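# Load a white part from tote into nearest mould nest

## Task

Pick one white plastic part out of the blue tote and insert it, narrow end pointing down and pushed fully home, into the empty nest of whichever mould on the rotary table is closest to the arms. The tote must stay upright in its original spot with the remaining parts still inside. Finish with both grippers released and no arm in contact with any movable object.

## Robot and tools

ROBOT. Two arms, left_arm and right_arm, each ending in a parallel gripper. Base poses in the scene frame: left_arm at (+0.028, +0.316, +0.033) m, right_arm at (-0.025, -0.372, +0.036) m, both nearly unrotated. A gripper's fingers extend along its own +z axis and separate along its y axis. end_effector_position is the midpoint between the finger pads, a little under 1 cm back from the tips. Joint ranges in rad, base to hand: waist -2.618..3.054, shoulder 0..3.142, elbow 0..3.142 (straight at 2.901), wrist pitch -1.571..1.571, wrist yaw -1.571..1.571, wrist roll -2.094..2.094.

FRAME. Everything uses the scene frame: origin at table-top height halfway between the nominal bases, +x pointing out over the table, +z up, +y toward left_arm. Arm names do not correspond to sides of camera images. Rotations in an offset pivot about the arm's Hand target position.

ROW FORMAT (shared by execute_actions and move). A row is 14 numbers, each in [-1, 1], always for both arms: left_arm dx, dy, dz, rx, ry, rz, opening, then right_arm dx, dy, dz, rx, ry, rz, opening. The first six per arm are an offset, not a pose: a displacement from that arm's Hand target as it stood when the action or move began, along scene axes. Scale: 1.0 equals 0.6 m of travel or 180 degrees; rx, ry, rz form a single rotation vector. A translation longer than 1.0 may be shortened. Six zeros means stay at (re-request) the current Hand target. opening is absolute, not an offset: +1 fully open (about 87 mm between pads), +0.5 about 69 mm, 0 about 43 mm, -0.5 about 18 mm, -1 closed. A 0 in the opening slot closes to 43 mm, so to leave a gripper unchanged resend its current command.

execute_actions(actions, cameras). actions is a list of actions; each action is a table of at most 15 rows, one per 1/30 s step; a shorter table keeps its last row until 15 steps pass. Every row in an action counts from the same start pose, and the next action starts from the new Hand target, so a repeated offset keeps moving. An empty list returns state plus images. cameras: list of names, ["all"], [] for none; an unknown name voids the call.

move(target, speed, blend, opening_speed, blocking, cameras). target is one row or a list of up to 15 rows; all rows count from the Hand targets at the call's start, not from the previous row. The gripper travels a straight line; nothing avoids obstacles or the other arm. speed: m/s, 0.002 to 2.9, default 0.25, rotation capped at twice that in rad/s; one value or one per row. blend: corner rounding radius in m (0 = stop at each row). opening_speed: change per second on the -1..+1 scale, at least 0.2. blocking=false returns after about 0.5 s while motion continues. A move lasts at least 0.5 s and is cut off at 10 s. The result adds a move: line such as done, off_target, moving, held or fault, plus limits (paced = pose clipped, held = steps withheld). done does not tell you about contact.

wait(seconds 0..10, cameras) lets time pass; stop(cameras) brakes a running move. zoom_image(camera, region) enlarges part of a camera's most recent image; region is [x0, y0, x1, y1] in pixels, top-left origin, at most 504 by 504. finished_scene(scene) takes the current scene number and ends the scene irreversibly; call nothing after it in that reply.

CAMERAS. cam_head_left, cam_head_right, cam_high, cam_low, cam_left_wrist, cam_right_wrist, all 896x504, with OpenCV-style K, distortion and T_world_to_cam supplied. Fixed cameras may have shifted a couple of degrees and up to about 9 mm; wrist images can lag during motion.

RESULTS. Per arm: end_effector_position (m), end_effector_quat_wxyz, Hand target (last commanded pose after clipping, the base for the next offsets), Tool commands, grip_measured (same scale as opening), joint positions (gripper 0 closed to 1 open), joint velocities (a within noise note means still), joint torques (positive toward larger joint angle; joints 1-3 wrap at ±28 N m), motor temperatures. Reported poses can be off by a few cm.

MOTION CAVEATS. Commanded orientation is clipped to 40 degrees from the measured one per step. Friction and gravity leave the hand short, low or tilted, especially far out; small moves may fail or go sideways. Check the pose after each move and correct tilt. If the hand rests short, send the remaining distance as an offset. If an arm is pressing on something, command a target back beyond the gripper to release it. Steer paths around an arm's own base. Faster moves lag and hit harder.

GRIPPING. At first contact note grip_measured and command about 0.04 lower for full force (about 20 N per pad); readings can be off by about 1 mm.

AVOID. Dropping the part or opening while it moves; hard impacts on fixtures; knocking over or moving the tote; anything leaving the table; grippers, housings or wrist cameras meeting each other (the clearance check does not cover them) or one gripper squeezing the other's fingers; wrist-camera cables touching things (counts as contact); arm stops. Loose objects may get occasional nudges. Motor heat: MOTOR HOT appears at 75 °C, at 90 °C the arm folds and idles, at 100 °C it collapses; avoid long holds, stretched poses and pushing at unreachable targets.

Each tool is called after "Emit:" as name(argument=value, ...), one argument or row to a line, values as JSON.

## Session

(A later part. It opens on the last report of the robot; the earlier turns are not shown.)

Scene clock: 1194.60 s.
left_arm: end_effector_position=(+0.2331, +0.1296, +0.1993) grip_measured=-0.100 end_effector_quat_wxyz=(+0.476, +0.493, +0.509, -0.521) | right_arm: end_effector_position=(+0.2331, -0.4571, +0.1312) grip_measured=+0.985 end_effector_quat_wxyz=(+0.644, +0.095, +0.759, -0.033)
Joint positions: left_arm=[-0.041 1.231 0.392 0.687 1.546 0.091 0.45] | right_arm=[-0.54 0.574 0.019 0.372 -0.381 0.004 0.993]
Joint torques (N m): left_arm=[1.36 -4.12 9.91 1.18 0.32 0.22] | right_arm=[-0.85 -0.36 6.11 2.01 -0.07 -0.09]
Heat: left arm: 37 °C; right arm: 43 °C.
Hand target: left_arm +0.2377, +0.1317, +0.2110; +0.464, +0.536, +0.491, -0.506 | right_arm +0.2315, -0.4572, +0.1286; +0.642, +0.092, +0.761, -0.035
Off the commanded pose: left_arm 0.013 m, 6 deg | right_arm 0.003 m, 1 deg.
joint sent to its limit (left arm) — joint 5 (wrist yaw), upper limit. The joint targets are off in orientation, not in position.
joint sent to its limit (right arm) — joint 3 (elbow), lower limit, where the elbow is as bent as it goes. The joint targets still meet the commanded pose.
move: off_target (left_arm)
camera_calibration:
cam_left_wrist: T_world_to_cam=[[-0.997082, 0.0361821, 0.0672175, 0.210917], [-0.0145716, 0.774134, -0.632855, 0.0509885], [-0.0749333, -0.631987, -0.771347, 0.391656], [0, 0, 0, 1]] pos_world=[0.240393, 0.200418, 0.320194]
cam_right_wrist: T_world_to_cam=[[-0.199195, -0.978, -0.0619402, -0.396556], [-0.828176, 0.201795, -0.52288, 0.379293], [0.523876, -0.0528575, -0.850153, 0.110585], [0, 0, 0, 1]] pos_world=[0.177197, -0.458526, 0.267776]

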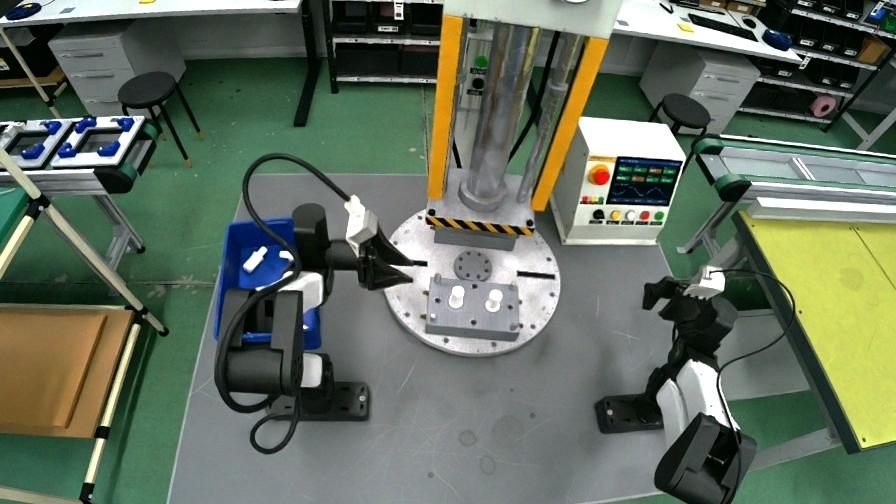

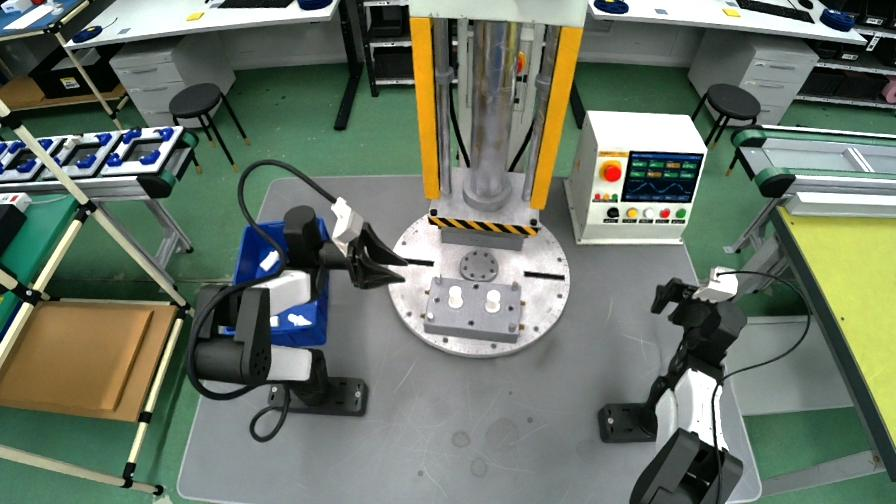

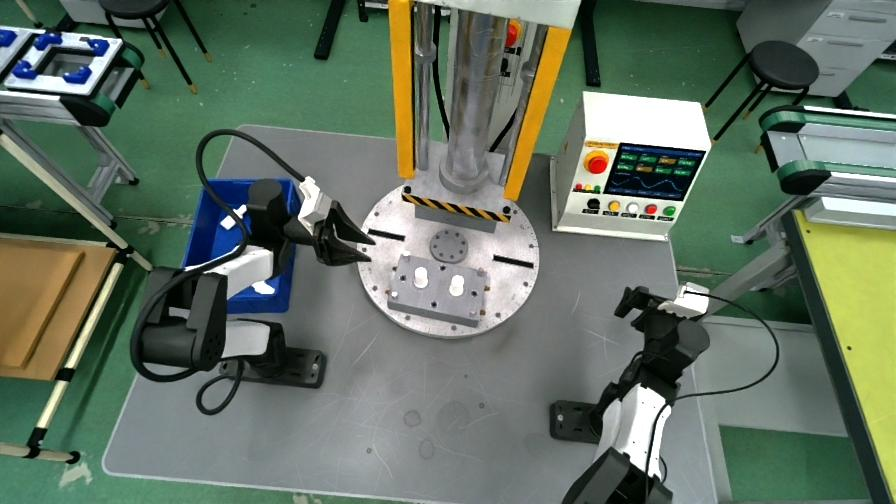

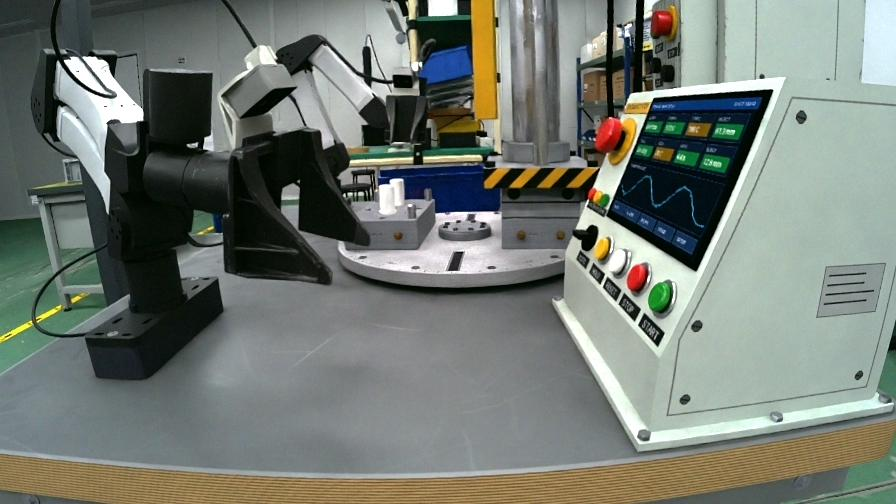

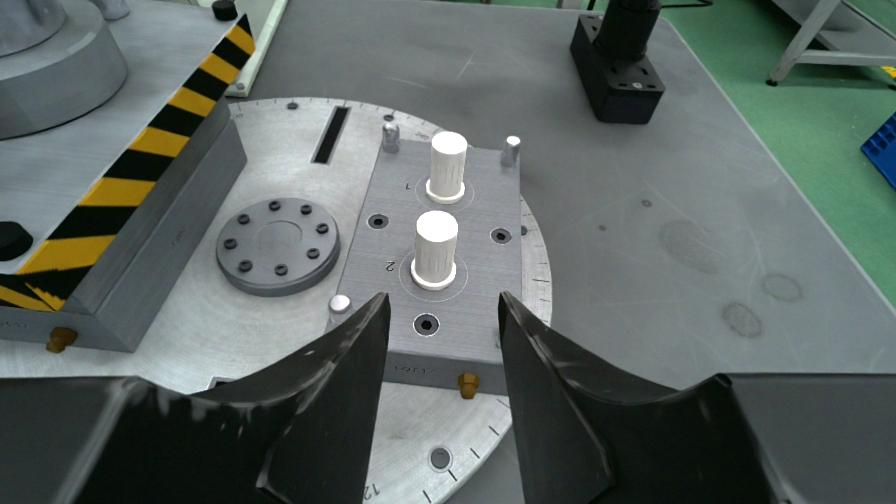

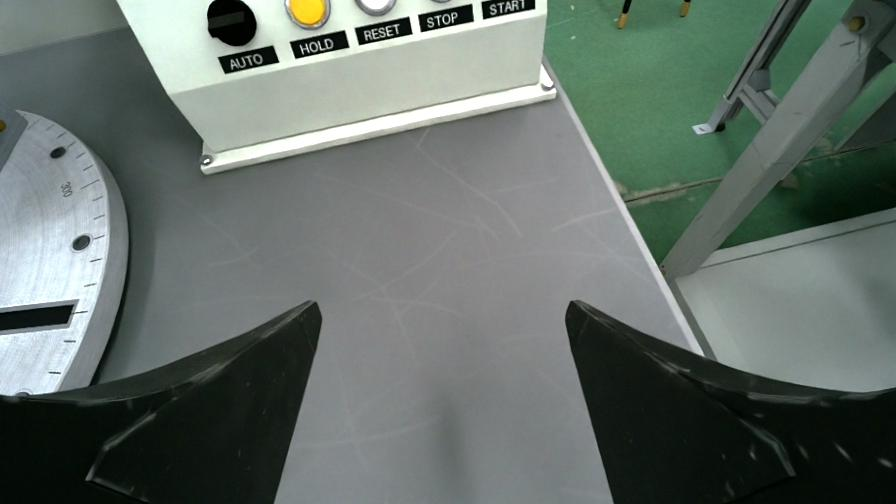

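Emit:
zoom_image(
  camera="cam_left_wrist",
  region=[395, 245, 475, 315],
)

Emit:
zoom_image(
  camera="cam_left_wrist",
  region=[410, 150, 490, 220],
)

Emit:
zoom_image(
  camera="cam_left_wrist",
  region=[405, 195, 475, 255],
)

Emit:
zoom_image(
  camera="cam_left_wrist",
  region=[415, 120, 485, 180],
)

Scaled by 6.300 from the camera's 896x504 image, which has a finer 1280x720 frame.

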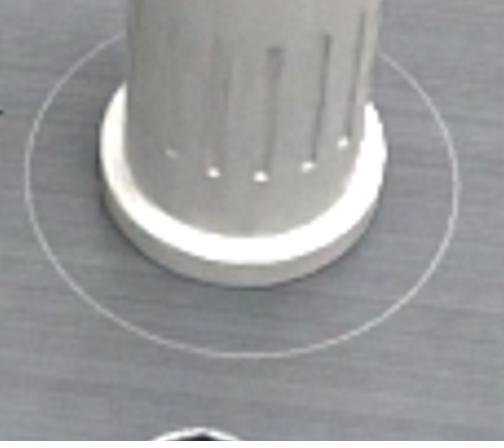

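Scaled by 6.300 from the camera's 896x504 image, which has a finer 1280x720 frame.

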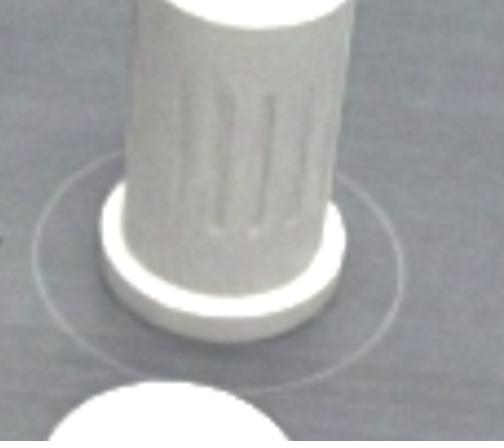

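Scaled by 7.200 from the camera's 896x504 image, which has a finer 1280x720 frame.

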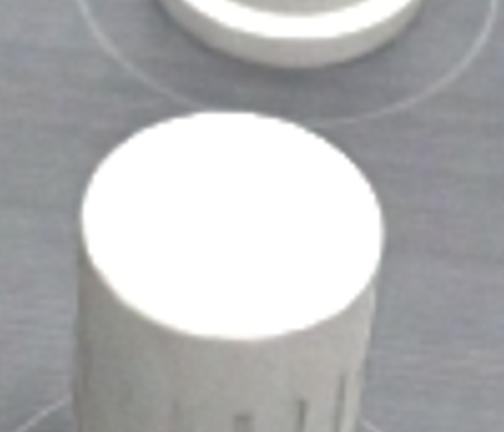

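Scaled by 7.200 from the camera's 896x504 image, which has a finer 1280x720 frame.

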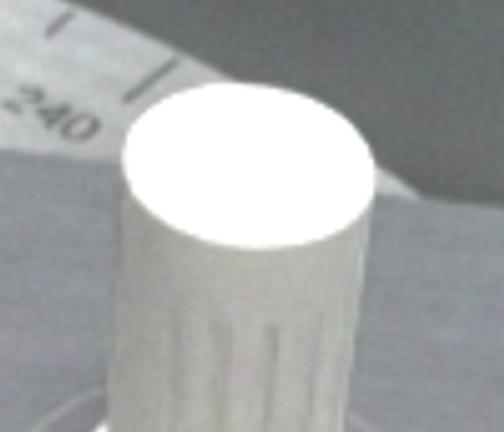

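Emit:
finished_scene(
  scene=3,
)

The scene is finished: the task was done.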